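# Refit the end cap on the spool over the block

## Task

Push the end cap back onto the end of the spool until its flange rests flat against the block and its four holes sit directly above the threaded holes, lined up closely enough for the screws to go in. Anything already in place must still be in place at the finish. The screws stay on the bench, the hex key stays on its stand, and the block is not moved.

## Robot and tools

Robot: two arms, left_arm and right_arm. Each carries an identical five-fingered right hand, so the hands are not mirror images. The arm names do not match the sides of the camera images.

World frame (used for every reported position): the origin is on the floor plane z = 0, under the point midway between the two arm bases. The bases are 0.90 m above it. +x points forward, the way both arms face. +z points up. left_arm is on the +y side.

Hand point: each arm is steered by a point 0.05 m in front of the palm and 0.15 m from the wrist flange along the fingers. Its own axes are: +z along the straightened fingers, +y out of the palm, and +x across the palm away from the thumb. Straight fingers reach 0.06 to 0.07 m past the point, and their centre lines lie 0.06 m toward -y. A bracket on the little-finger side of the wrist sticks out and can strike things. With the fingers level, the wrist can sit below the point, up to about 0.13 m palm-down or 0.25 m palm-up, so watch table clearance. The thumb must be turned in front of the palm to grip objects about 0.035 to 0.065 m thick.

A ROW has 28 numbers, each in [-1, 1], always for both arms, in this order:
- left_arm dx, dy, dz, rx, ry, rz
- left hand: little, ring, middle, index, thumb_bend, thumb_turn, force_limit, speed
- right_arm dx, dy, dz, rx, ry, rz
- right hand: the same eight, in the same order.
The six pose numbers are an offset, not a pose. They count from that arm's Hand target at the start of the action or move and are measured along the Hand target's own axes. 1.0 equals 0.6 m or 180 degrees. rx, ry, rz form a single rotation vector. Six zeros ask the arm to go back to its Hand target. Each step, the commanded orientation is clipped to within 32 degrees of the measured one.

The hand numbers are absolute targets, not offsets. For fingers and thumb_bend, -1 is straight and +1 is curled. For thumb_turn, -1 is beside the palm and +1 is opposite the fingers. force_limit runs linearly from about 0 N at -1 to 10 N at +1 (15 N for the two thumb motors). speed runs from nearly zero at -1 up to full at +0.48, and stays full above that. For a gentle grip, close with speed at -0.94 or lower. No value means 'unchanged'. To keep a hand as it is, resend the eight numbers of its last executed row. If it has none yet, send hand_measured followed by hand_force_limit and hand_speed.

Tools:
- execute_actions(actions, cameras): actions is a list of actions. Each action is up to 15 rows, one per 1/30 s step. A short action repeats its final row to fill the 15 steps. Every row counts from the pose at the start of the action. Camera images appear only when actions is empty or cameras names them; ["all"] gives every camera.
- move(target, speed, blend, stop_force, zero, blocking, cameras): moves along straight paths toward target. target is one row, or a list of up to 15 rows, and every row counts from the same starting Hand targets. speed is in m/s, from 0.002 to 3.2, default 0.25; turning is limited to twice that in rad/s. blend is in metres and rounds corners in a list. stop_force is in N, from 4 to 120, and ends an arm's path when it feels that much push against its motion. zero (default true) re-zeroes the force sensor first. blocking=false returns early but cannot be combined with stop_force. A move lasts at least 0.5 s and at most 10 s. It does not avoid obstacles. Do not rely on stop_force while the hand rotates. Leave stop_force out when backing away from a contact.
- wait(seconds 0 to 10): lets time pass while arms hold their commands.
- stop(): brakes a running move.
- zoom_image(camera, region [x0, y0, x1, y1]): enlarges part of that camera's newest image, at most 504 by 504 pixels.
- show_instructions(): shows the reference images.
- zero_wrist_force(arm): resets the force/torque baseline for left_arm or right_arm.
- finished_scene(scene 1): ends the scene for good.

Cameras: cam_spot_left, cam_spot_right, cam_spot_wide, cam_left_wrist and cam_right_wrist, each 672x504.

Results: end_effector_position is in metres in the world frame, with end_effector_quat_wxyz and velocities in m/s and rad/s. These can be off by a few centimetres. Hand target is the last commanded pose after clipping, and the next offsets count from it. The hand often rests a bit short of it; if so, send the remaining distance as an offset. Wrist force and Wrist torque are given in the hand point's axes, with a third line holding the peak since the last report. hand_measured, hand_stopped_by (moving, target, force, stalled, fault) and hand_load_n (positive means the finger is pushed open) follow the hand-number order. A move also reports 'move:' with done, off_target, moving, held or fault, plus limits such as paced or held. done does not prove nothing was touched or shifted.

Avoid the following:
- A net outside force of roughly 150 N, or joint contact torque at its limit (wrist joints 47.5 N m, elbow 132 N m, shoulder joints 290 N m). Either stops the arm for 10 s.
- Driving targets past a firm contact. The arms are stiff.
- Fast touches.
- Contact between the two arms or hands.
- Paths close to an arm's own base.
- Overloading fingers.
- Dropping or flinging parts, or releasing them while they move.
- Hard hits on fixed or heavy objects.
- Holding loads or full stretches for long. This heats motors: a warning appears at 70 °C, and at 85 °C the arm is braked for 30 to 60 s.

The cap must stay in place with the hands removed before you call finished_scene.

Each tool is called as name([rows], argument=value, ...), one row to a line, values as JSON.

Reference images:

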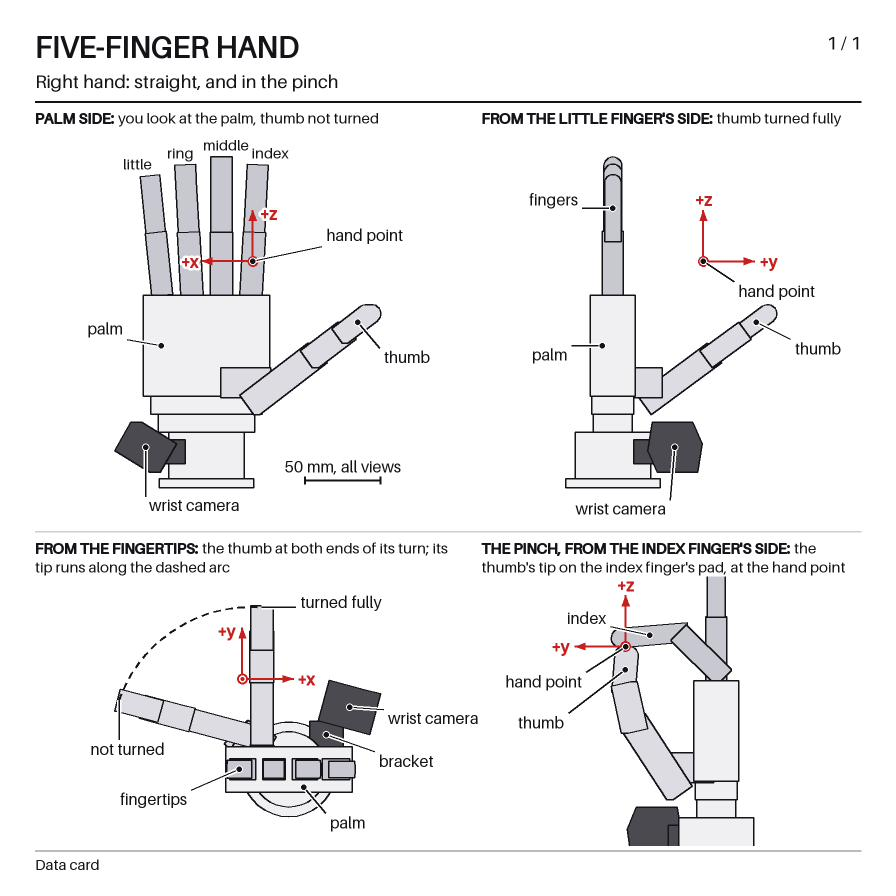

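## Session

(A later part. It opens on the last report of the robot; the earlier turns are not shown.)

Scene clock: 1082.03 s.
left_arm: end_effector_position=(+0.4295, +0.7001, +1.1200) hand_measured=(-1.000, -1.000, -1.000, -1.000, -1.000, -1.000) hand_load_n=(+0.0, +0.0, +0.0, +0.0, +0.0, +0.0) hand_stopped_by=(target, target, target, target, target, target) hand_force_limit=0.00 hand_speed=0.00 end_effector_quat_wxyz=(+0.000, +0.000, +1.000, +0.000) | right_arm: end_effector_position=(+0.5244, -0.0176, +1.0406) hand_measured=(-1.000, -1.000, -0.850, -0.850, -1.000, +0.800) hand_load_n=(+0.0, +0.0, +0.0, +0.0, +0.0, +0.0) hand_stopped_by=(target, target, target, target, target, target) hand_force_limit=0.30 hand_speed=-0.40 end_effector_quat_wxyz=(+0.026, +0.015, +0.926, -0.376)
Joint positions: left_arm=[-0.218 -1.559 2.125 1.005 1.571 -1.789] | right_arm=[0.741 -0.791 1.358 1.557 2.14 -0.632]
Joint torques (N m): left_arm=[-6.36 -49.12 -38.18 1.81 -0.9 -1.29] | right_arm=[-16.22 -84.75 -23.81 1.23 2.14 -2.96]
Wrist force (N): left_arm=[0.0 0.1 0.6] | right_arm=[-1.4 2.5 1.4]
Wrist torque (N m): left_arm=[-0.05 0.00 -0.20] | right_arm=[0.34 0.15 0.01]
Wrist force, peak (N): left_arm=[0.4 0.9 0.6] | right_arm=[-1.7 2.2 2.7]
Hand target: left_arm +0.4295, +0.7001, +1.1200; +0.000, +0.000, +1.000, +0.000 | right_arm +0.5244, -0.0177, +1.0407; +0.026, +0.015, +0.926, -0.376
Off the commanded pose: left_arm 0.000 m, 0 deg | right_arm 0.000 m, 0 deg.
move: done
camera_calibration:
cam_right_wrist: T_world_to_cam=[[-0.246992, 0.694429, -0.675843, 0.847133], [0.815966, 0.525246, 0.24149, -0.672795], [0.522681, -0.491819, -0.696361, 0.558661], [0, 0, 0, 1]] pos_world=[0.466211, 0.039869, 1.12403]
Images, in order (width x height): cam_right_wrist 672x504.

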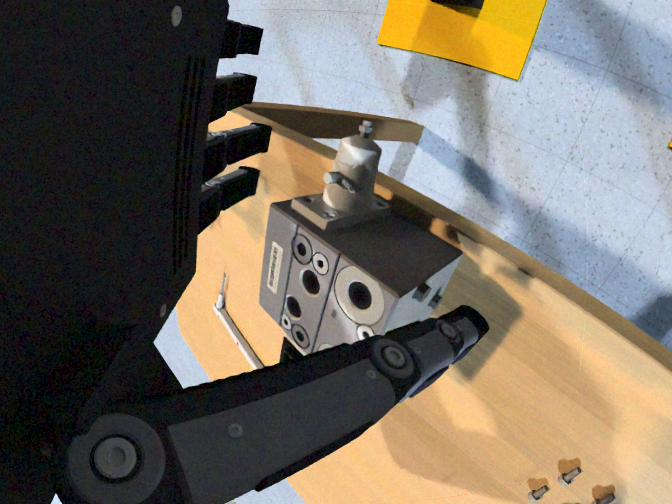

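move([
  [0,0,0,0,0,0,-1,-1,-1,-1,-1,-1,0,0,0.1688,-0.068,-0.0627,0,0,0,-1,-1,-1,-1,-1,-1,0.3,0.2],
  [0,0,0,0,0,0,-1,-1,-1,-1,-1,-1,0,0,0.1688,-0.068,-0.0627,-0.2685,-0.2614,0.2006,-1,-1,-1,-1,-1,-1,0.3,0.2],
  [0,0,0,0,0,0,-1,-1,-1,-1,-1,-1,0,0,0.168,-0.1398,0.007,-0.2685,-0.2614,0.2006,-1,-1,-1,-1,-1,-1,0.3,0.2],
  [0,0,0,0,0,0,-1,-1,-1,-1,-1,-1,0,0,0.1642,0.012,0.1632,-0.2685,-0.2614,0.2006,-1,-1,-1,-1,-1,-1,0.3,0.2],
  [0,0,0,0,0,0,-1,-1,-1,-1,-1,-1,0,0,0.0785,0.0162,0.1663,-0.2685,-0.2614,0.2006,-1,-1,-1,-1,-1,-1,0.3,0.2],
], speed=[0.25,0.35,0.2,0.2,0.1], blend=[0.02,0.02,0.01,0.01,0], cameras=["cam_right_wrist"])

zoom_image(camera="cam_right_wrist", region=[280, 165, 380, 240])

zoom_image(camera="cam_right_wrist", region=[280, 255, 380, 330])

zoom_image(camera="cam_right_wrist", region=[400, 165, 480, 225])

zoom_image(camera="cam_right_wrist", region=[400, 275, 480, 335])

Scene clock: 1093.33 s.
left_arm: end_effector_position=(+0.4295, +0.7001, +1.1200) hand_measured=(-1.000, -1.000, -1.000, -1.000, -1.000, -1.000) hand_load_n=(+0.0, +0.0, +0.0, +0.0, +0.0, +0.0) hand_stopped_by=(target, target, target, target, target, target) hand_force_limit=0.00 hand_speed=0.00 end_effector_quat_wxyz=(+0.000, +0.000, +1.000, +0.000) | right_arm: end_effector_position=(+0.4816, -0.0798, +0.9597) hand_measured=(-1.000, -1.000, -1.000, -1.000, -1.000, -1.000) hand_load_n=(+0.0, +0.0, +0.0, +0.0, +0.0, +0.0) hand_stopped_by=(target, target, target, target, target, target) hand_force_limit=0.30 hand_speed=0.20 end_effector_quat_wxyz=(+0.488, +0.129, +0.860, +0.069)
Joint positions: left_arm=[-0.218 -1.559 2.125 1.005 1.571 -1.789] | right_arm=[0.706 -1.174 2.221 -0.378 2.168 -0.863]
Joint torques (N m): left_arm=[-8.54 -47.44 -39.27 2 -0.57 -1.11] | right_arm=[9.6 -58.8 -9.6 1.68 2.1 3.34]
Wrist force (N): left_arm=[0.5 0.7 0.3] | right_arm=[-1.4 0.9 1.1]
Wrist torque (N m): left_arm=[0.07 -0.07 -0.16] | right_arm=[0.08 0.29 -0.07]
Wrist force, peak (N): left_arm=[0.2 1.0 0.8] | right_arm=[-3.5 3.1 2.6]
Hand target: left_arm +0.4295, +0.7001, +1.1200; +0.000, +0.000, +1.000, +0.000 | right_arm +0.4815, -0.0799, +0.9597; +0.488, +0.129, +0.860, +0.069
Off the commanded pose: left_arm 0.000 m, 0 deg | right_arm 0.000 m, 0 deg.
move: done
camera_calibration:
cam_right_wrist: T_world_to_cam=[[-0.00302267, 0.999995, -0.0011616, 0.0845336], [0.00478718, 0.00117606, 0.999988, -0.964829], [0.999984, 0.00301707, -0.00479071, -0.360031], [0, 0, 0, 1]] pos_world=[0.364899, -0.0823122, 0.96319]
Images, in order (width x height): cam_right_wrist 672x504.

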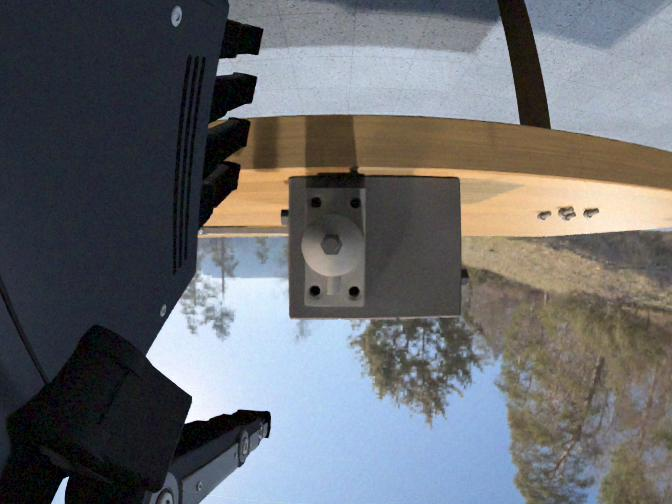

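Scaled by 5.040 from the camera's 672x504 image, which has a finer 960x720 frame.

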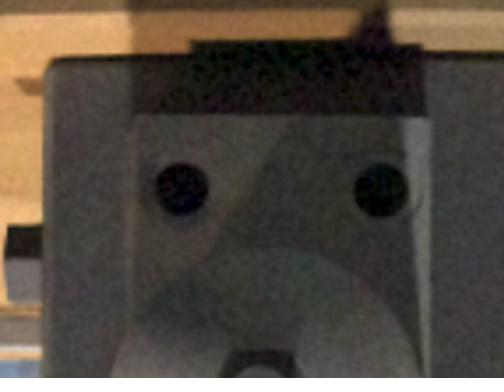

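Scaled by 5.040 from the camera's 672x504 image, which has a finer 960x720 frame.

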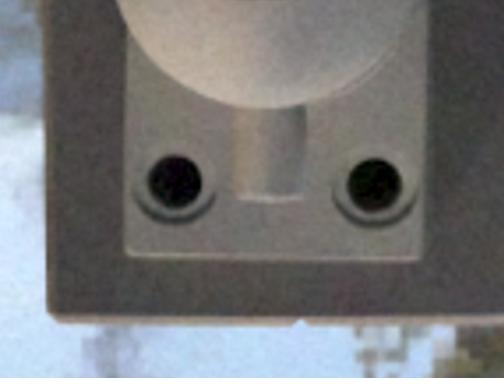

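Scaled by 6.300 from the camera's 672x504 image, which has a finer 960x720 frame.

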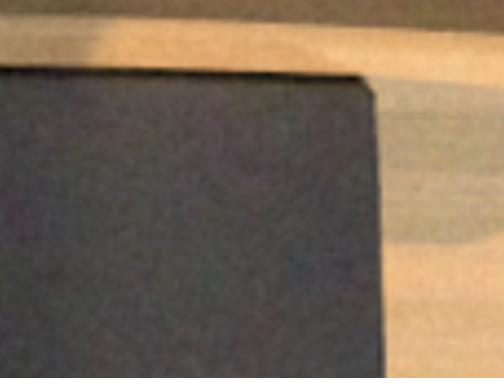

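Scaled by 6.300 from the camera's 672x504 image, which has a finer 960x720 frame.

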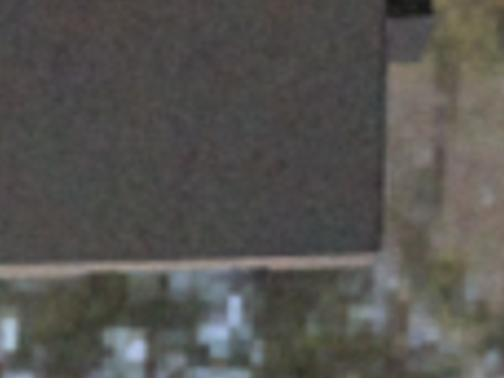

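move([
  [0,0,0,0,0,0,-1,-1,-1,-1,-1,-1,0,0,0.0456,-0.0147,-0.0811,0,0,0,-1,-1,-1,-1,-1,-1,0.3,0.2],
  [0,0,0,0,0,0,-1,-1,-1,-1,-1,-1,0,0,-0.1002,0.1332,-0.1998,0,0,0,-1,-1,-1,-1,-1,-1,0.3,0.2],
  [0,0,0,0,0,0,-1,-1,-1,-1,-1,-1,0,0,-0.1002,0.1332,-0.1998,0.2633,0.263,-0.198,-1,-1,-1,-1,-1,-1,0.3,0.2],
  [0,0,0,0,0,0,-1,-1,-1,-1,-1,-1,0,0,-0.1169,0.1419,-0.0109,0.2633,0.263,-0.198,-1,-1,-0.85,-0.85,-1,0.8,0.3,0.2],
  [0,0,0,0,0,0,-1,-1,-1,-1,-1,-1,0,0,-0.0531,0.0036,0.0575,0.2633,0.263,-0.198,-1,-1,-0.85,-0.85,-1,0.8,0.3,0.2],
], speed=[0.2,0.3,0.35,0.2,0.1], blend=[0.01,0.03,0.01,0,0], cameras=["cam_right_wrist"])

Scene clock: 1112.77 s.
left_arm: end_effector_position=(+0.4295, +0.7001, +1.1200) hand_measured=(-1.000, -1.000, -1.000, -1.000, -1.000, -1.000) hand_load_n=(+0.0, +0.0, +0.0, +0.0, +0.0, +0.0) hand_stopped_by=(target, target, target, target, target, target) hand_force_limit=0.00 hand_speed=0.00 end_effector_quat_wxyz=(+0.000, +0.000, +1.000, +0.000) | right_arm: end_effector_position=(+0.5270, -0.0874, +0.9686) hand_measured=(-1.000, -1.000, -0.850, -0.850, -1.000, +0.800) hand_load_n=(+0.0, +0.0, +0.0, +0.0, -0.5, +0.0) hand_stopped_by=(target, target, target, target, target, target) hand_force_limit=0.30 hand_speed=0.20 end_effector_quat_wxyz=(+0.026, +0.014, +0.930, -0.368)
Joint positions: left_arm=[-0.218 -1.559 2.125 1.005 1.571 -1.789] | right_arm=[0.666 -0.801 1.517 1.35 2.166 -0.719]
Joint torques (N m): left_arm=[-7.72 -46.29 -40.1 1.96 -0.59 -1.07] | right_arm=[9.36 -84.9 -45 7.5 -1.39 3.91]
Wrist force (N): left_arm=[0.3 0.4 0.5] | right_arm=[-1.6 2.2 1.8]
Wrist torque (N m): left_arm=[0.01 -0.04 -0.18] | right_arm=[0.26 0.16 0.07]
Wrist force, peak (N): left_arm=[0.5 1.0 0.6] | right_arm=[-3.3 3.1 2.6]
Hand target: left_arm +0.4295, +0.7001, +1.1200; +0.000, +0.000, +1.000, +0.000 | right_arm +0.5270, -0.0873, +0.9687; +0.026, +0.014, +0.930, -0.368
Off the commanded pose: left_arm 0.000 m, 0 deg | right_arm 0.000 m, 0 deg.
move: done
camera_calibration:
cam_right_wrist: T_world_to_cam=[[-0.248242, 0.705929, -0.663356, 0.837205], [0.815457, 0.521921, 0.250256, -0.629497], [0.522882, -0.478814, -0.705217, 0.482407], [0, 0, 0, 1]] pos_world=[0.468915, -0.0314759, 1.0531]
Images, in order (width x height): cam_right_wrist 672x504.

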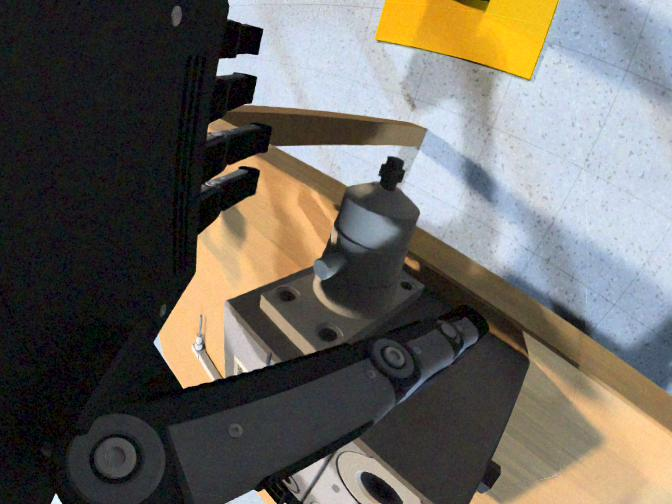

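move(target=[0,0,0,0,0,0,-1,-1,-1,-1,-1,-1,0,0,0,0,0,0,0,0,-1,-1,-0.2,-0.2,-0.6,0.8,0.3,-0.2])

move(target=[0,0,0,0,0,0,-1,-1,-1,-1,-1,-1,0,0,0,0,0,0,0,0,-1,-1,0.3,0.3,0.1,0.8,-0.2,-0.88], cameras=["cam_right_wrist"])

zoom_image(camera="cam_right_wrist", region=[220, 240, 340, 330])

move(target=[0,0,0,0,0,0,-1,-1,-1,-1,-1,-1,0,0,0,0,-0.0008,0.0139,0,0,-1,-1,0.3,0.3,0.1,0.8,-0.2,-0.88], speed=0.05, cameras=["cam_right_wrist"])

zoom_image(camera="cam_right_wrist", region=[220, 240, 340, 330])

Scene clock: 1116.00 s.
left_arm: end_effector_position=(+0.4295, +0.7001, +1.1200) hand_measured=(-1.000, -1.000, -1.000, -1.000, -1.000, -1.000) hand_load_n=(+0.0, +0.0, +0.0, +0.0, -0.5, +0.0) hand_stopped_by=(target, target, target, target, target, target) hand_force_limit=0.00 hand_speed=0.00 end_effector_quat_wxyz=(+0.000, +0.000, +1.000, +0.000) | right_arm: end_effector_position=(+0.5271, -0.0873, +0.9687) hand_measured=(-1.000, -1.000, -0.200, -0.200, -0.600, +0.800) hand_load_n=(+0.0, +0.0, +0.0, +0.0, +0.0, +0.0) hand_stopped_by=(target, target, target, target, target, target) hand_force_limit=0.30 hand_speed=-0.20 end_effector_quat_wxyz=(+0.026, +0.014, +0.930, -0.368)
Joint positions: left_arm=[-0.218 -1.559 2.125 1.005 1.571 -1.789] | right_arm=[0.666 -0.801 1.517 1.35 2.166 -0.719]
Joint torques (N m): left_arm=[-8.32 -48.73 -40.39 1.81 -0.61 -1.29] | right_arm=[9.3 -87.24 -38.91 1.45 -0.18 3.43]
Wrist force (N): left_arm=[0.4 0.5 0.3] | right_arm=[-1.8 2.2 1.8]
Wrist torque (N m): left_arm=[0.04 -0.05 -0.17] | right_arm=[0.27 0.18 0.01]
Wrist force, peak (N): left_arm=[0.1 1.2 0.5] | right_arm=[-1.9 2.3 1.9]
Hand target: left_arm +0.4295, +0.7001, +1.1200; +0.000, +0.000, +1.000, +0.000 | right_arm +0.5270, -0.0873, +0.9687; +0.026, +0.014, +0.930, -0.368
Off the commanded pose: left_arm 0.000 m, 0 deg | right_arm 0.000 m, 0 deg.
move: done

Scene clock: 1116.90 s.
left_arm: end_effector_position=(+0.4295, +0.7001, +1.1200) hand_measured=(-1.000, -1.000, -1.000, -1.000, -1.000, -1.000) hand_load_n=(+0.0, +0.0, +0.0, +0.5, +0.0, +0.0) hand_stopped_by=(target, target, target, target, target, target) hand_force_limit=0.00 hand_speed=0.00 end_effector_quat_wxyz=(+0.000, +0.000, +1.000, +0.000) | right_arm: end_effector_position=(+0.5271, -0.0873, +0.9687) hand_measured=(-1.000, -1.000, +0.008, -0.002, -0.496, +0.800) hand_load_n=(-0.5, +0.0, +7.5, +5.5, +5.5, +0.0) hand_stopped_by=(target, target, force, force, force, target) hand_force_limit=-0.20 hand_speed=-0.88 end_effector_quat_wxyz=(+0.026, +0.014, +0.930, -0.368)
Joint positions: left_arm=[-0.218 -1.559 2.125 1.005 1.571 -1.789] | right_arm=[0.666 -0.801 1.517 1.35 2.166 -0.719]
Joint torques (N m): left_arm=[-7.49 -47.67 -40.68 1.6 -0.82 -1.14] | right_arm=[7.35 -87.03 -34.77 2.21 0.89 3.29]
Wrist force (N): left_arm=[0.3 0.7 0.5] | right_arm=[-1.1 -1.3 5.6]
Wrist torque (N m): left_arm=[0.07 -0.04 -0.17] | right_arm=[0.38 0.08 0.01]
Wrist force, peak (N): left_arm=[-0.1 0.8 0.7] | right_arm=[-1.5 -1.9 5.9]
Hand target: left_arm +0.4295, +0.7001, +1.1200; +0.000, +0.000, +1.000, +0.000 | right_arm +0.5270, -0.0873, +0.9687; +0.026, +0.014, +0.930, -0.368
Off the commanded pose: left_arm 0.000 m, 0 deg | right_arm 0.000 m, 0 deg.
move: done
camera_calibration:
cam_right_wrist: T_world_to_cam=[[-0.247935, 0.706164, -0.66322, 0.836923], [0.815486, 0.5217, 0.250622, -0.629979], [0.522982, -0.478709, -0.705215, 0.48248], [0, 0, 0, 1]] pos_world=[0.468914, -0.0313774, 1.0532]
Images, in order (width x height): cam_right_wrist 672x504.

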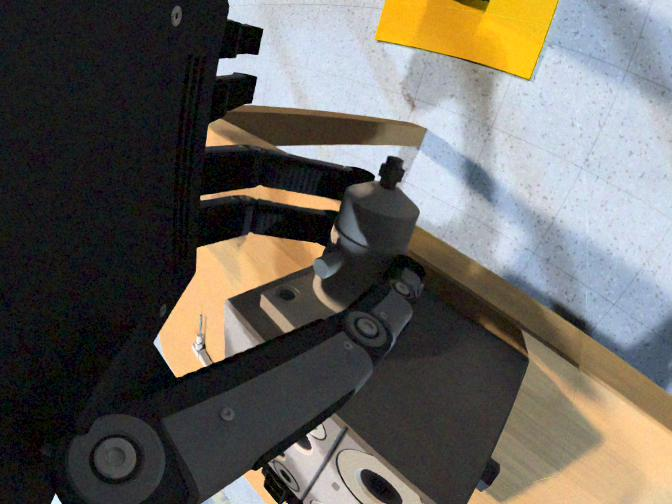

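Scaled by 4.200 from the camera's 672x504 image, which has a finer 960x720 frame.

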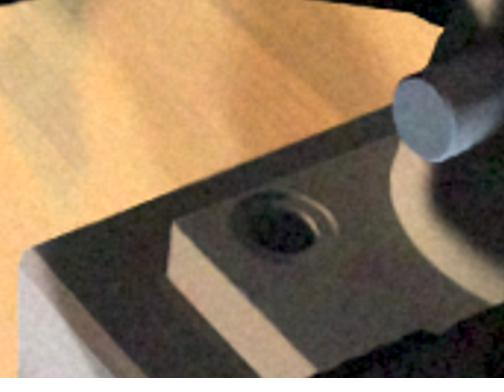

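Scene clock: 1117.63 s.
left_arm: end_effector_position=(+0.4295, +0.7001, +1.1200) hand_measured=(-1.000, -1.000, -1.000, -1.000, -1.000, -1.000) hand_load_n=(+0.0, +0.0, +0.0, +0.0, -0.5, +0.0) hand_stopped_by=(target, target, target, target, target, target) hand_force_limit=0.00 hand_speed=0.00 end_effector_quat_wxyz=(+0.000, +0.000, +1.000, +0.000) | right_arm: end_effector_position=(+0.5271, -0.0869, +0.9691) hand_measured=(-1.000, -1.000, +0.008, -0.002, -0.496, +0.800) hand_load_n=(+0.0, +0.0, +6.5, +5.0, +6.5, -0.5) hand_stopped_by=(target, target, force, force, force, target) hand_force_limit=-0.20 hand_speed=-0.88 end_effector_quat_wxyz=(+0.025, +0.015, +0.921, -0.388) end_effector_velocity=(+0.001, +0.001, -0.001) end_effector_angular_velocity=(+0.006, -0.002, +0.000)
Joint positions: left_arm=[-0.218 -1.559 2.125 1.005 1.571 -1.789] | right_arm=[0.677 -0.782 1.504 1.391 2.189 -0.684]
Joint velocities: left_arm=[within noise] | right_arm=[-0.001 -0.001 0 -0.006 -0.003 -0.003]
Joint torques (N m): left_arm=[-5.56 -49.39 -40.34 1.85 -0.79 -1.07] | right_arm=[-8.23 -92.52 -26.39 -0.35 -2 -3.62]
Wrist force (N): left_arm=[0.5 0.6 0.5] | right_arm=[-0.3 0.4 4.8]
Wrist torque (N m): left_arm=[0.04 -0.08 -0.16] | right_arm=[0.33 0.15 -0.05]
Wrist force, peak (N): left_arm=[0.3 0.9 0.3] | right_arm=[-1.5 -1.6 5.7]
Hand target: left_arm +0.4295, +0.7001, +1.1200; +0.000, +0.000, +1.000, +0.000 | right_arm +0.5270, -0.0870, +0.9691; +0.025, +0.015, +0.921, -0.388
Off the commanded pose: left_arm 0.000 m, 0 deg | right_arm 0.000 m, 0 deg.
move: done
camera_calibration:
cam_right_wrist: T_world_to_cam=[[-0.246415, 0.676979, -0.693526, 0.862928], [0.816843, 0.530188, 0.227308, -0.607704], [0.521582, -0.51049, -0.683632, 0.459998], [0, 0, 0, 1]] pos_world=[0.469111, -0.0271623, 1.05107]
Images, in order (width x height): cam_right_wrist 672x504.

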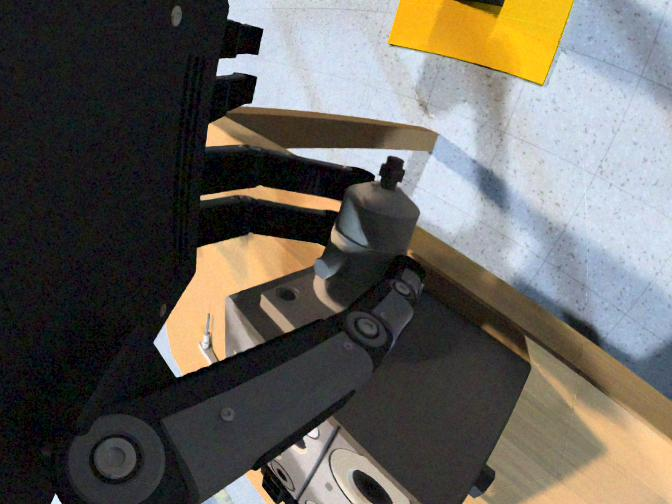

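Scaled by 4.200 from the camera's 672x504 image, which has a finer 960x720 frame.

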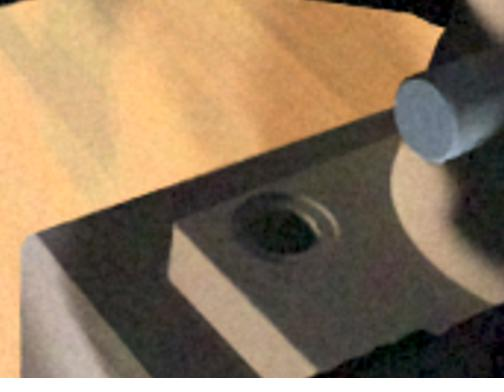

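move(target=[0,0,0,0,0,0,-1,-1,-1,-1,-1,-1,0,0,-0.0067,0,0,0,0,0,-1,-1,0.3,0.3,0.1,0.8,-0.2,-0.88], speed=0.01, stop_force=6)

move(target=[0,0,0,0,0,0,-1,-1,-1,-1,-1,-1,0,0,0,0,0,0,0,0,-1,-1,-0.2,-0.2,-0.6,0.8,0.3,-0.8], cameras=["cam_right_wrist"])

zoom_image(camera="cam_right_wrist", region=[220, 240, 340, 330])

Scene clock: 1123.30 s.
left_arm: end_effector_position=(+0.4295, +0.7001, +1.1200) hand_measured=(-1.000, -1.000, -1.000, -1.000, -1.000, -1.000) hand_load_n=(+0.0, +0.0, +0.0, +0.0, +0.0, +0.0) hand_stopped_by=(target, target, target, target, target, target) hand_force_limit=0.00 hand_speed=0.00 end_effector_quat_wxyz=(+0.000, +0.000, +1.000, +0.000) | right_arm: end_effector_position=(+0.5279, -0.0870, +0.9691) hand_measured=(-1.000, -1.000, +0.008, -0.002, -0.496, +0.800) hand_load_n=(+0.0, +0.0, +6.0, +4.0, +7.0, -3.5) hand_stopped_by=(target, target, force, force, force, target) hand_force_limit=-0.20 hand_speed=-0.88 end_effector_quat_wxyz=(+0.025, +0.015, +0.921, -0.388)
Joint positions: left_arm=[-0.218 -1.559 2.125 1.005 1.571 -1.789] | right_arm=[0.676 -0.782 1.503 1.391 2.189 -0.686]
Joint torques (N m): left_arm=[-6.54 -50.44 -41.53 1.76 -0.83 -0.77] | right_arm=[10.85 -88.04 -19.97 0.69 -1.61 3.44]
Wrist force (N): left_arm=[0.1 0.7 0.2] | right_arm=[0.7 0.7 3.5]
Wrist torque (N m): left_arm=[0.07 0.00 -0.18] | right_arm=[0.26 0.08 0.05]
Wrist force, peak (N): left_arm=[0.6 0.8 0.7] | right_arm=[6.6 0.4 3.7]
Hand target: left_arm +0.4295, +0.7001, +1.1200; +0.000, +0.000, +1.000, +0.000 | right_arm +0.5279, -0.0870, +0.9691; +0.025, +0.015, +0.921, -0.388 (not the last commanded pose)
Off the commanded pose: left_arm 0.000 m, 0 deg | right_arm 0.003 m, 0 deg.
move: contact (right_arm)

Scene clock: 1123.97 s.
left_arm: end_effector_position=(+0.4295, +0.7001, +1.1200) hand_measured=(-1.000, -1.000, -1.000, -1.000, -1.000, -1.000) hand_load_n=(+0.0, +0.0, +0.0, +0.0, +0.0, +0.0) hand_stopped_by=(target, target, target, target, target, target) hand_force_limit=0.00 hand_speed=0.00 end_effector_quat_wxyz=(+0.000, +0.000, +1.000, +0.000) | right_arm: end_effector_position=(+0.5279, -0.0870, +0.9691) hand_measured=(-1.000, -1.000, -0.200, -0.200, -0.600, +0.800) hand_load_n=(+0.0, +0.0, +0.0, +0.0, +0.0, +0.0) hand_stopped_by=(target, target, target, target, target, target) hand_force_limit=0.30 hand_speed=-0.80 end_effector_quat_wxyz=(+0.025, +0.015, +0.921, -0.388)
Joint positions: left_arm=[-0.218 -1.559 2.125 1.005 1.571 -1.789] | right_arm=[0.676 -0.782 1.503 1.391 2.189 -0.686]
Joint torques (N m): left_arm=[-8.49 -47.23 -41.31 1.62 -0.95 -0.77] | right_arm=[5.77 -87.15 -20.76 2.34 -0.62 3.47]
Wrist force (N): left_arm=[0.3 0.8 0.2] | right_arm=[-1.8 1.9 1.6]
Wrist torque (N m): left_arm=[0.09 -0.03 -0.16] | right_arm=[0.24 0.21 0.11]
Wrist force, peak (N): left_arm=[0.2 0.8 0.6] | right_arm=[0.6 0.7 3.5]
Hand target: left_arm +0.4295, +0.7001, +1.1200; +0.000, +0.000, +1.000, +0.000 | right_arm +0.5279, -0.0870, +0.9691; +0.025, +0.015, +0.921, -0.388
Off the commanded pose: left_arm 0.000 m, 0 deg | right_arm 0.000 m, 0 deg.
move: done
camera_calibration:
cam_right_wrist: T_world_to_cam=[[-0.246504, 0.677276, -0.693205, 0.862972], [0.816989, 0.529976, 0.227277, -0.608293], [0.521311, -0.510316, -0.683968, 0.459962], [0, 0, 0, 1]] pos_world=[0.469911, -0.027364, 1.05107]
Images, in order (width x height): cam_right_wrist 672x504.

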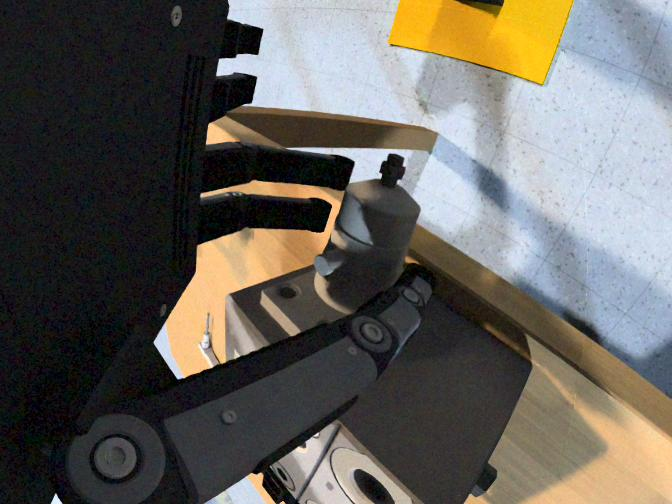

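Scaled by 4.200 from the camera's 672x504 image, which has a finer 960x720 frame.

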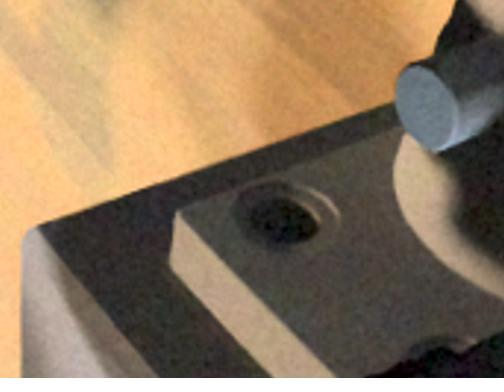

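move([
  [0,0,0,0,0,0,-1,-1,-1,-1,-1,-1,0,0,0,0,0,0,0,0,-1,-1,-0.85,-0.85,-1,0.8,0.3,-0.3],
  [0,0,0,0,0,0,-1,-1,-1,-1,-1,-1,0,0,0,0,-0.1667,0,0,0,-1,-1,-0.85,-0.85,-1,0.8,0.3,-0.3],
  [0,0,0,0,0,0,-1,-1,-1,-1,-1,-1,0,0,0.1687,-0.0743,-0.2263,0,0,0,-1,-1,-0.85,-0.85,-1,0.8,0.3,-0.3],
  [0,0,0,0,0,0,-1,-1,-1,-1,-1,-1,0,0,0.1687,-0.0743,-0.2263,-0.2761,-0.26,0.2046,-1,-1,-1,-1,-1,-1,0.3,0.2],
], speed=[0.1,0.1,0.25,0.35], blend=[0,0.01,0.02,0])

Scene clock: 1137.80 s.
left_arm: end_effector_position=(+0.4295, +0.7001, +1.1200) hand_measured=(-1.000, -1.000, -1.000, -1.000, -1.000, -1.000) hand_load_n=(+0.0, +0.0, +0.0, -0.5, +0.0, +0.0) hand_stopped_by=(target, target, target, target, target, target) hand_force_limit=0.00 hand_speed=0.00 end_effector_quat_wxyz=(+0.000, +0.000, +1.000, +0.000) | right_arm: end_effector_position=(+0.4201, -0.0203, +1.0898) hand_measured=(-1.000, -1.000, -1.000, -1.000, -1.000, -1.000) hand_load_n=(+0.0, +0.0, +0.0, +0.0, +0.0, +0.0) hand_stopped_by=(target, target, target, target, target, target) hand_force_limit=0.30 hand_speed=0.20 end_effector_quat_wxyz=(+0.489, +0.129, +0.860, +0.069)
Joint positions: left_arm=[-0.218 -1.559 2.125 1.005 1.571 -1.789] | right_arm=[0.891 -1.315 2.091 -0.013 2.308 -0.709]
Joint torques (N m): left_arm=[-8.22 -47.24 -42.58 1.6 -0.45 -1.45] | right_arm=[4.22 -34.3 -31.14 -1.02 2.35 3.32]
Wrist force (N): left_arm=[0.3 0.5 0.2] | right_arm=[-1.1 0.8 0.7]
Wrist torque (N m): left_arm=[0.04 -0.02 -0.18] | right_arm=[0.10 0.22 -0.03]
Wrist force, peak (N): left_arm=[0.6 1.3 0.4] | right_arm=[-3.5 2.9 1.5]
Hand target: left_arm +0.4295, +0.7001, +1.1200; +0.000, +0.000, +1.000, +0.000 | right_arm +0.4200, -0.0203, +1.0898; +0.489, +0.129, +0.860, +0.069
Off the commanded pose: left_arm 0.000 m, 0 deg | right_arm 0.000 m, 0 deg.
move: done

move([
  [0,0,0,0,0,0,-1,-1,-1,-1,-1,-1,0,0,-0.029,-0.0952,0.0009,0,0,0,-1,-1,-1,-1,-1,-1,0.3,0.2],
  [0,0,0,0,0,0,-1,-1,-1,-1,-1,-1,0,0,0.142,-0.146,0.1257,0,0,0,-1,-1,-1,-1,-1,-1,0.3,0.2],
  [0,0,0,0,0,0,-1,-1,-1,-1,-1,-1,0,0,0.1003,-0.1327,0.1995,0,0,0,-1,-1,-1,-1,-1,-1,0.3,0.2],
], speed=[0.2,0.2,0.1], blend=[0.02,0.01,0], cameras=["cam_right_wrist"])

zoom_image(camera="cam_right_wrist", region=[280, 165, 380, 240])

zoom_image(camera="cam_right_wrist", region=[280, 255, 380, 330])

Scene clock: 1143.30 s.
left_arm: end_effector_position=(+0.4295, +0.7001, +1.1200) hand_measured=(-1.000, -1.000, -1.000, -1.000, -1.000, -1.000) hand_load_n=(+0.0, +0.0, +0.0, +0.0, +0.0, +0.0) hand_stopped_by=(target, target, target, target, target, target) hand_force_limit=0.00 hand_speed=0.00 end_effector_quat_wxyz=(+0.000, +0.000, +1.000, +0.000) | right_arm: end_effector_position=(+0.4814, -0.0798, +0.9595) hand_measured=(-1.000, -1.000, -1.000, -1.000, -1.000, -1.000) hand_load_n=(+0.0, +0.0, +0.0, +0.0, +0.0, +0.0) hand_stopped_by=(target, target, target, target, target, target) hand_force_limit=0.30 hand_speed=0.20 end_effector_quat_wxyz=(+0.489, +0.129, +0.860, +0.069) end_effector_velocity=(-0.002, -0.001, -0.001) end_effector_angular_velocity=(+0.002, +0.001, -0.002)
Joint positions: left_arm=[-0.218 -1.559 2.125 1.005 1.571 -1.789] | right_arm=[0.707 -1.173 2.222 -0.381 2.169 -0.863]
Joint velocities: left_arm=[within noise] | right_arm=[0.002 0 0.002 0 0.001 0.005]
Joint torques (N m): left_arm=[-7.01 -47.04 -43.4 1.96 -0.77 -1.25] | right_arm=[8.96 -57.56 -9.51 2.17 1.56 3.36]
Wrist force (N): left_arm=[0.3 0.4 0.3] | right_arm=[-1.9 0.5 1.1]
Wrist torque (N m): left_arm=[0.03 -0.03 -0.18] | right_arm=[0.01 0.36 -0.11]
Wrist force, peak (N): left_arm=[0.3 0.7 0.9] | right_arm=[-2.2 0.9 2.3]
Hand target: left_arm +0.4295, +0.7001, +1.1200; +0.000, +0.000, +1.000, +0.000 | right_arm +0.4813, -0.0799, +0.9594; +0.489, +0.129, +0.860, +0.069
Off the commanded pose: left_arm 0.000 m, 0 deg | right_arm 0.000 m, 0 deg.
move: done
camera_calibration:
cam_right_wrist: T_world_to_cam=[[-0.00312202, 0.999995, -0.000567348, 0.0838979], [0.00298402, 0.000576665, 0.999995, -0.963725], [0.999991, 0.00312031, -0.00298581, -0.36146], [0, 0, 0, 1]] pos_world=[0.364594, -0.0822139, 0.962689]
Images, in order (width x height): cam_right_wrist 672x504.

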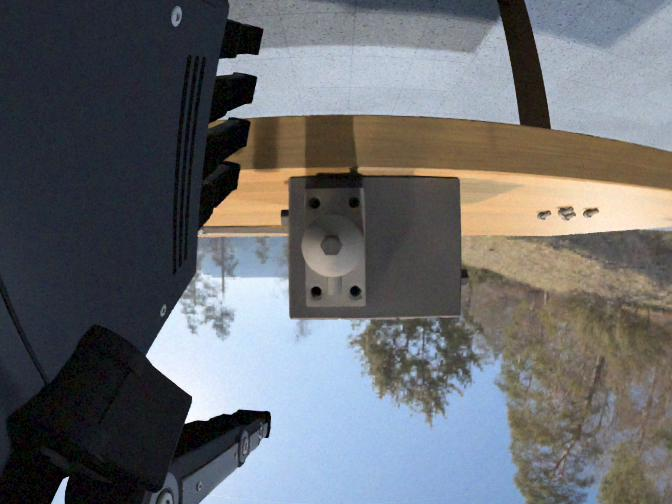

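Scaled by 5.040 from the camera's 672x504 image, which has a finer 960x720 frame.

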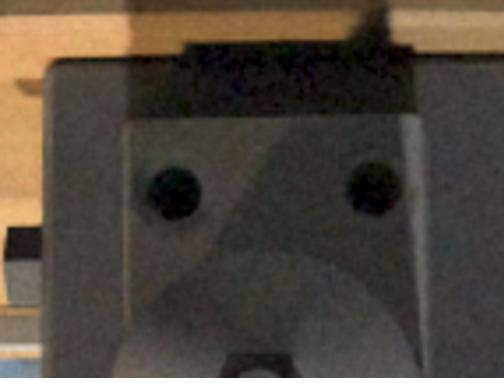

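Scaled by 5.040 from the camera's 672x504 image, which has a finer 960x720 frame.

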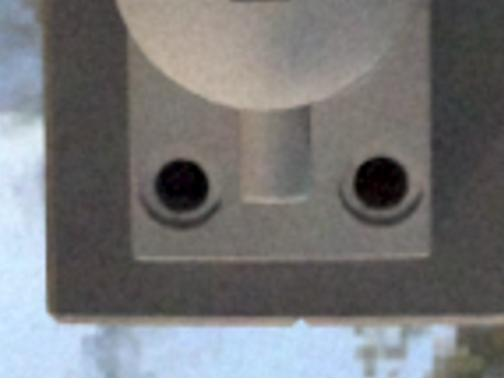

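move([
  [0,0,0,0,0,0,-1,-1,-1,-1,-1,-1,0,0,0.0456,-0.0147,-0.0811,0,0,0,-1,-1,-1,-1,-1,-1,0.3,0.2],
  [0,0,0,0,0,0,-1,-1,-1,-1,-1,-1,0,0,-0.1002,0.1332,-0.1998,0,0,0,-1,-1,-1,-1,-1,-1,0.3,0.2],
  [0,0,0,0,0,0,-1,-1,-1,-1,-1,-1,0,0,-0.1002,0.1332,-0.1998,0.2633,0.263,-0.198,-1,-1,-1,-1,-1,-1,0.3,0.2],
  [0,0,0,0,0,0,-1,-1,-1,-1,-1,-1,0,0,-0.1169,0.1419,-0.0109,0.2633,0.263,-0.198,-1,-1,-0.85,-0.85,-1,0.8,0.3,0.2],
  [0,0,0,0,0,0,-1,-1,-1,-1,-1,-1,0,0,-0.0531,0.0036,0.0575,0.2633,0.263,-0.198,-1,-1,-0.85,-0.85,-1,0.8,0.3,0.2],
], speed=[0.2,0.3,0.35,0.2,0.1], blend=[0.01,0.03,0.01,0,0])

move(target=[0,0,0,0,0,0,-1,-1,-1,-1,-1,-1,0,0,0,0,0,0,0,0,-1,-1,-0.2,-0.2,-0.6,0.8,0.3,-0.2])

move(target=[0,0,0,0,0,0,-1,-1,-1,-1,-1,-1,0,0,0,0,0,0,0,0,-1,-1,0.3,0.3,0.1,0.8,-0.2,-0.88], cameras=["cam_right_wrist"])

Scene clock: 1157.80 s.
left_arm: end_effector_position=(+0.4295, +0.7001, +1.1200) hand_measured=(-1.000, -1.000, -1.000, -1.000, -1.000, -1.000) hand_load_n=(+0.0, +0.0, +0.0, +0.0, -0.5, +0.0) hand_stopped_by=(target, target, target, target, target, target) hand_force_limit=0.00 hand_speed=0.00 end_effector_quat_wxyz=(+0.000, +0.000, +1.000, +0.000) | right_arm: end_effector_position=(+0.5268, -0.0874, +0.9684) hand_measured=(-1.000, -1.000, -0.850, -0.850, -1.000, +0.800) hand_load_n=(+0.0, +0.0, +0.0, +0.0, +0.0, +0.0) hand_stopped_by=(target, target, target, target, target, target) hand_force_limit=0.30 hand_speed=0.20 end_effector_quat_wxyz=(+0.026, +0.014, +0.930, -0.367)
Joint positions: left_arm=[-0.218 -1.559 2.125 1.005 1.571 -1.789] | right_arm=[0.667 -0.802 1.518 1.348 2.166 -0.718]
Joint torques (N m): left_arm=[-8.63 -49.15 -43.61 1.66 -0.84 -0.94] | right_arm=[9.46 -87.38 -42.66 7.89 -1.3 3.17]
Wrist force (N): left_arm=[0.2 0.5 0.3] | right_arm=[-1.3 2.1 1.8]
Wrist torque (N m): left_arm=[0.04 -0.01 -0.18] | right_arm=[0.25 0.11 0.09]
Wrist force, peak (N): left_arm=[0.2 0.9 0.8] | right_arm=[-3.3 3.0 2.3]
Hand target: left_arm +0.4295, +0.7001, +1.1200; +0.000, +0.000, +1.000, +0.000 | right_arm +0.5268, -0.0873, +0.9685; +0.026, +0.015, +0.930, -0.367
Off the commanded pose: left_arm 0.000 m, 0 deg | right_arm 0.000 m, 0 deg.
move: done

Scene clock: 1158.43 s.
left_arm: end_effector_position=(+0.4295, +0.7001, +1.1200) hand_measured=(-1.000, -1.000, -1.000, -1.000, -1.000, -1.000) hand_load_n=(+0.0, +0.0, +0.0, +0.0, +0.0, +0.0) hand_stopped_by=(target, target, target, target, target, target) hand_force_limit=0.00 hand_speed=0.00 end_effector_quat_wxyz=(+0.000, +0.000, +1.000, +0.000) | right_arm: end_effector_position=(+0.5268, -0.0873, +0.9685) hand_measured=(-1.000, -1.000, -0.200, -0.200, -0.600, +0.800) hand_load_n=(+0.0, +0.0, +0.0, +0.0, +0.5, +0.0) hand_stopped_by=(target, target, target, target, target, target) hand_force_limit=0.30 hand_speed=-0.20 end_effector_quat_wxyz=(+0.026, +0.015, +0.930, -0.367)
Joint positions: left_arm=[-0.218 -1.559 2.125 1.005 1.571 -1.789] | right_arm=[0.667 -0.802 1.518 1.348 2.166 -0.718]
Joint torques (N m): left_arm=[-8.63 -49.98 -43.14 1.87 -0.66 -1.37] | right_arm=[9.75 -86.16 -42.51 3.98 -0.94 3.24]
Wrist force (N): left_arm=[0.1 0.5 0.1] | right_arm=[-1.8 2.2 1.8]
Wrist torque (N m): left_arm=[0.05 0.00 -0.18] | right_arm=[0.26 0.17 0.01]
Wrist force, peak (N): left_arm=[0.2 1.0 1.0] | right_arm=[-1.9 2.5 1.9]
Hand target: left_arm +0.4295, +0.7001, +1.1200; +0.000, +0.000, +1.000, +0.000 | right_arm +0.5268, -0.0873, +0.9685; +0.026, +0.015, +0.930, -0.367
Off the commanded pose: left_arm 0.000 m, 0 deg | right_arm 0.000 m, 0 deg.
move: done

Scene clock: 1159.33 s.
left_arm: end_effector_position=(+0.4295, +0.7001, +1.1200) hand_measured=(-1.000, -1.000, -1.000, -1.000, -1.000, -1.000) hand_load_n=(+0.0, +0.0, +0.0, +0.0, +0.0, +0.0) hand_stopped_by=(target, target, target, target, target, target) hand_force_limit=0.00 hand_speed=0.00 end_effector_quat_wxyz=(+0.000, +0.000, +1.000, +0.000) | right_arm: end_effector_position=(+0.5268, -0.0873, +0.9685) hand_measured=(-1.000, -1.000, +0.008, -0.002, -0.496, +0.800) hand_load_n=(+0.0, +0.0, +6.0, +5.0, +6.0, +0.0) hand_stopped_by=(target, target, force, force, force, target) hand_force_limit=-0.20 hand_speed=-0.88 end_effector_quat_wxyz=(+0.026, +0.015, +0.930, -0.367)
Joint positions: left_arm=[-0.218 -1.559 2.125 1.005 1.571 -1.789] | right_arm=[0.667 -0.802 1.518 1.348 2.166 -0.718]
Joint torques (N m): left_arm=[-5.18 -48.22 -43 1.66 -1.11 -1.23] | right_arm=[7.79 -90.03 -43.02 1.04 -1.08 3.44]
Wrist force (N): left_arm=[0.2 0.6 0.2] | right_arm=[0.1 -0.9 5.6]
Wrist torque (N m): left_arm=[0.07 -0.02 -0.17] | right_arm=[0.31 0.12 -0.01]
Wrist force, peak (N): left_arm=[0.5 0.5 0.8] | right_arm=[0.1 -0.9 5.6]
Hand target: left_arm +0.4295, +0.7001, +1.1200; +0.000, +0.000, +1.000, +0.000 | right_arm +0.5268, -0.0873, +0.9685; +0.026, +0.015, +0.930, -0.367
Off the commanded pose: left_arm 0.000 m, 0 deg | right_arm 0.000 m, 0 deg.
move: done
camera_calibration:
cam_right_wrist: T_world_to_cam=[[-0.246939, 0.706528, -0.663204, 0.836202], [0.815003, 0.521658, 0.252275, -0.630956], [0.524205, -0.478217, -0.70464, 0.481325], [0, 0, 0, 1]] pos_world=[0.468409, -0.0314786, 1.05291]
Images, in order (width x height): cam_right_wrist 672x504.

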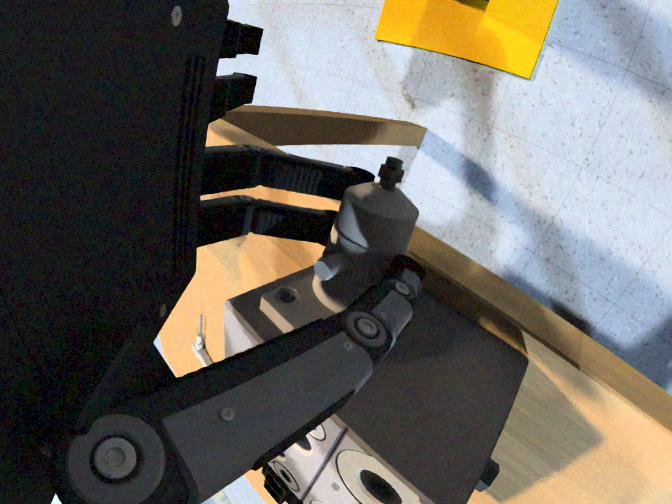

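zoom_image(camera="cam_right_wrist", region=[220, 240, 340, 330])

move(target=[0,0,0,0,0,0,-1,-1,-1,-1,-1,-1,0,0,0,0,0.0005,-0.0083,0,0,-1,-1,0.3,0.3,0.1,0.8,-0.2,-0.88], speed=0.05)

move(target=[0,0,0,0,0,0,-1,-1,-1,-1,-1,-1,0,0,-0.0067,0,0,0,0,0,-1,-1,0.3,0.3,0.1,0.8,-0.2,-0.88], speed=0.01, stop_force=6)

move(target=[0,0,0,0,0,0,-1,-1,-1,-1,-1,-1,0,0,0,0,0,0,0,0,-1,-1,-0.2,-0.2,-0.6,0.8,0.3,-0.8], cameras=["cam_right_wrist"])

zoom_image(camera="cam_right_wrist", region=[220, 240, 340, 330])

Scaled by 4.200 from the camera's 672x504 image, which has a finer 960x720 frame.

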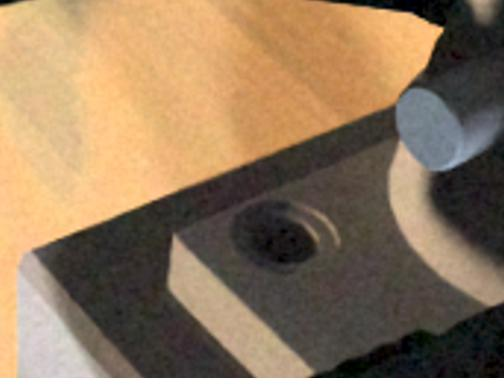

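Scene clock: 1162.83 s.
left_arm: end_effector_position=(+0.4295, +0.7001, +1.1200) hand_measured=(-1.000, -1.000, -1.000, -1.000, -1.000, -1.000) hand_load_n=(+0.0, +0.0, +0.5, +0.0, +0.0, +0.0) hand_stopped_by=(target, target, target, target, target, target) hand_force_limit=0.00 hand_speed=0.00 end_effector_quat_wxyz=(+0.000, +0.000, +1.000, +0.000) | right_arm: end_effector_position=(+0.5268, -0.0875, +0.9683) hand_measured=(-1.000, -1.000, +0.008, -0.002, -0.496, +0.800) hand_load_n=(+0.0, -0.5, +7.0, +6.0, +5.0, +0.5) hand_stopped_by=(target, target, force, force, force, target) hand_force_limit=-0.20 hand_speed=-0.88 end_effector_quat_wxyz=(+0.027, +0.014, +0.934, -0.355)
Joint positions: left_arm=[-0.218 -1.559 2.125 1.005 1.571 -1.789] | right_arm=[0.66 -0.813 1.526 1.324 2.152 -0.738]
Joint torques (N m): left_arm=[-8.25 -45.76 -43.32 1.82 -0.85 -1.15] | right_arm=[4.18 -69.78 -33.61 5.76 1.74 2.41]
Wrist force (N): left_arm=[-0.3 0.3 0.5] | right_arm=[0.3 -3.0 6.3]
Wrist torque (N m): left_arm=[0.01 0.04 -0.21] | right_arm=[0.36 0.19 0.04]
Wrist force, peak (N): left_arm=[0.1 1.1 0.5] | right_arm=[2.5 -3.6 8.3]
Hand target: left_arm +0.4295, +0.7001, +1.1200; +0.000, +0.000, +1.000, +0.000 | right_arm +0.5268, -0.0875, +0.9683; +0.027, +0.014, +0.934, -0.355
Off the commanded pose: left_arm 0.000 m, 0 deg | right_arm 0.000 m, 0 deg.
move: done

Scene clock: 1164.13 s.
left_arm: end_effector_position=(+0.4295, +0.7001, +1.1200) hand_measured=(-1.000, -1.000, -1.000, -1.000, -1.000, -1.000) hand_load_n=(+0.0, +0.0, +0.0, +0.0, +0.0, +0.0) hand_stopped_by=(target, target, target, target, target, target) hand_force_limit=0.00 hand_speed=0.00 end_effector_quat_wxyz=(+0.000, +0.000, +1.000, +0.000) | right_arm: end_effector_position=(+0.5286, -0.0875, +0.9684) hand_measured=(-1.000, -1.000, +0.008, -0.002, -0.496, +0.800) hand_load_n=(+0.0, +0.0, +7.0, +6.5, +5.0, -5.0) hand_stopped_by=(target, target, force, force, force, target) hand_force_limit=-0.20 hand_speed=-0.88 end_effector_quat_wxyz=(+0.027, +0.014, +0.934, -0.355)
Joint positions: left_arm=[-0.218 -1.559 2.125 1.005 1.571 -1.789] | right_arm=[0.659 -0.812 1.523 1.325 2.153 -0.74]
Joint torques (N m): left_arm=[-6.58 -49.13 -42.96 1.37 -0.91 -0.96] | right_arm=[10.56 -87.73 -23.58 -0.31 -1.05 3.53]
Wrist force (N): left_arm=[0.3 0.6 0.6] | right_arm=[2.1 -1.6 6.7]
Wrist torque (N m): left_arm=[0.03 -0.04 -0.17] | right_arm=[0.32 0.10 -0.03]
Wrist force, peak (N): left_arm=[-0.1 0.9 0.4] | right_arm=[8.4 -2.7 6.5]
Hand target: left_arm +0.4295, +0.7001, +1.1200; +0.000, +0.000, +1.000, +0.000 | right_arm +0.5286, -0.0875, +0.9684; +0.027, +0.014, +0.934, -0.355 (not the last commanded pose)
Off the commanded pose: left_arm 0.000 m, 0 deg | right_arm 0.002 m, 0 deg.
move: contact (right_arm)

Scene clock: 1164.80 s.
left_arm: end_effector_position=(+0.4295, +0.7001, +1.1200) hand_measured=(-1.000, -1.000, -1.000, -1.000, -1.000, -1.000) hand_load_n=(+0.0, +0.0, -0.5, +0.0, +0.0, +0.0) hand_stopped_by=(target, target, target, target, target, target) hand_force_limit=0.00 hand_speed=0.00 end_effector_quat_wxyz=(+0.000, +0.000, +1.000, +0.000) | right_arm: end_effector_position=(+0.5285, -0.0875, +0.9684) hand_measured=(-1.000, -1.000, -0.200, -0.200, -0.600, +0.800) hand_load_n=(+0.0, +0.0, +0.0, +0.0, +0.0, +0.0) hand_stopped_by=(target, target, target, target, target, target) hand_force_limit=0.30 hand_speed=-0.80 end_effector_quat_wxyz=(+0.027, +0.014, +0.934, -0.355)
Joint positions: left_arm=[-0.218 -1.559 2.125 1.005 1.571 -1.789] | right_arm=[0.659 -0.812 1.523 1.325 2.153 -0.74]
Joint torques (N m): left_arm=[-8.28 -46.93 -44.37 1.7 -1.06 -0.73] | right_arm=[2.89 -84.13 -23.33 4.3 -0.54 2.73]
Wrist force (N): left_arm=[0.2 0.3 0.2] | right_arm=[-1.9 2.5 1.1]
Wrist torque (N m): left_arm=[0.02 -0.02 -0.18] | right_arm=[0.35 0.23 0.08]
Wrist force, peak (N): left_arm=[0.2 0.7 0.8] | right_arm=[2.3 -1.6 6.7]
Hand target: left_arm +0.4295, +0.7001, +1.1200; +0.000, +0.000, +1.000, +0.000 | right_arm +0.5286, -0.0875, +0.9684; +0.027, +0.014, +0.934, -0.355
Off the commanded pose: left_arm 0.000 m, 0 deg | right_arm 0.000 m, 0 deg.
move: done
camera_calibration:
cam_right_wrist: T_world_to_cam=[[-0.247906, 0.723162, -0.644654, 0.820729], [0.814111, 0.516205, 0.265999, -0.645634], [0.525134, -0.458878, -0.716705, 0.49315], [0, 0, 0, 1]] pos_world=[0.470111, -0.0339451, 1.05427]
Images, in order (width x height): cam_right_wrist 672x504.

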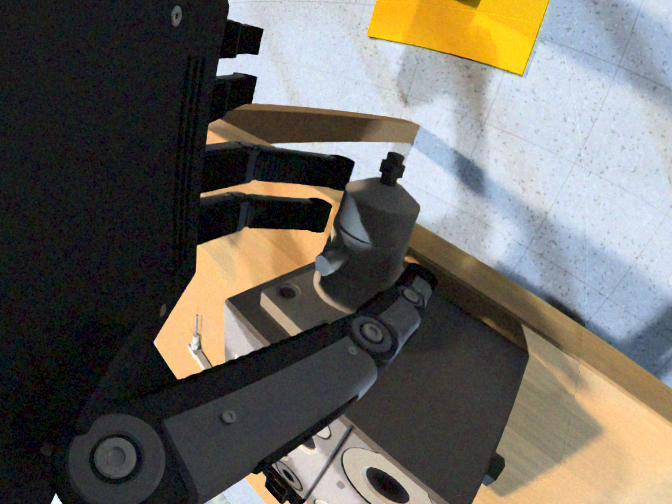

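Scaled by 4.200 from the camera's 672x504 image, which has a finer 960x720 frame.

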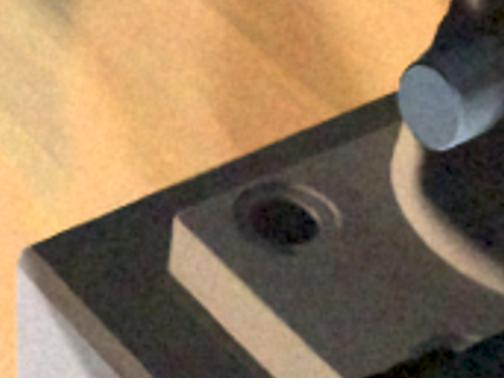

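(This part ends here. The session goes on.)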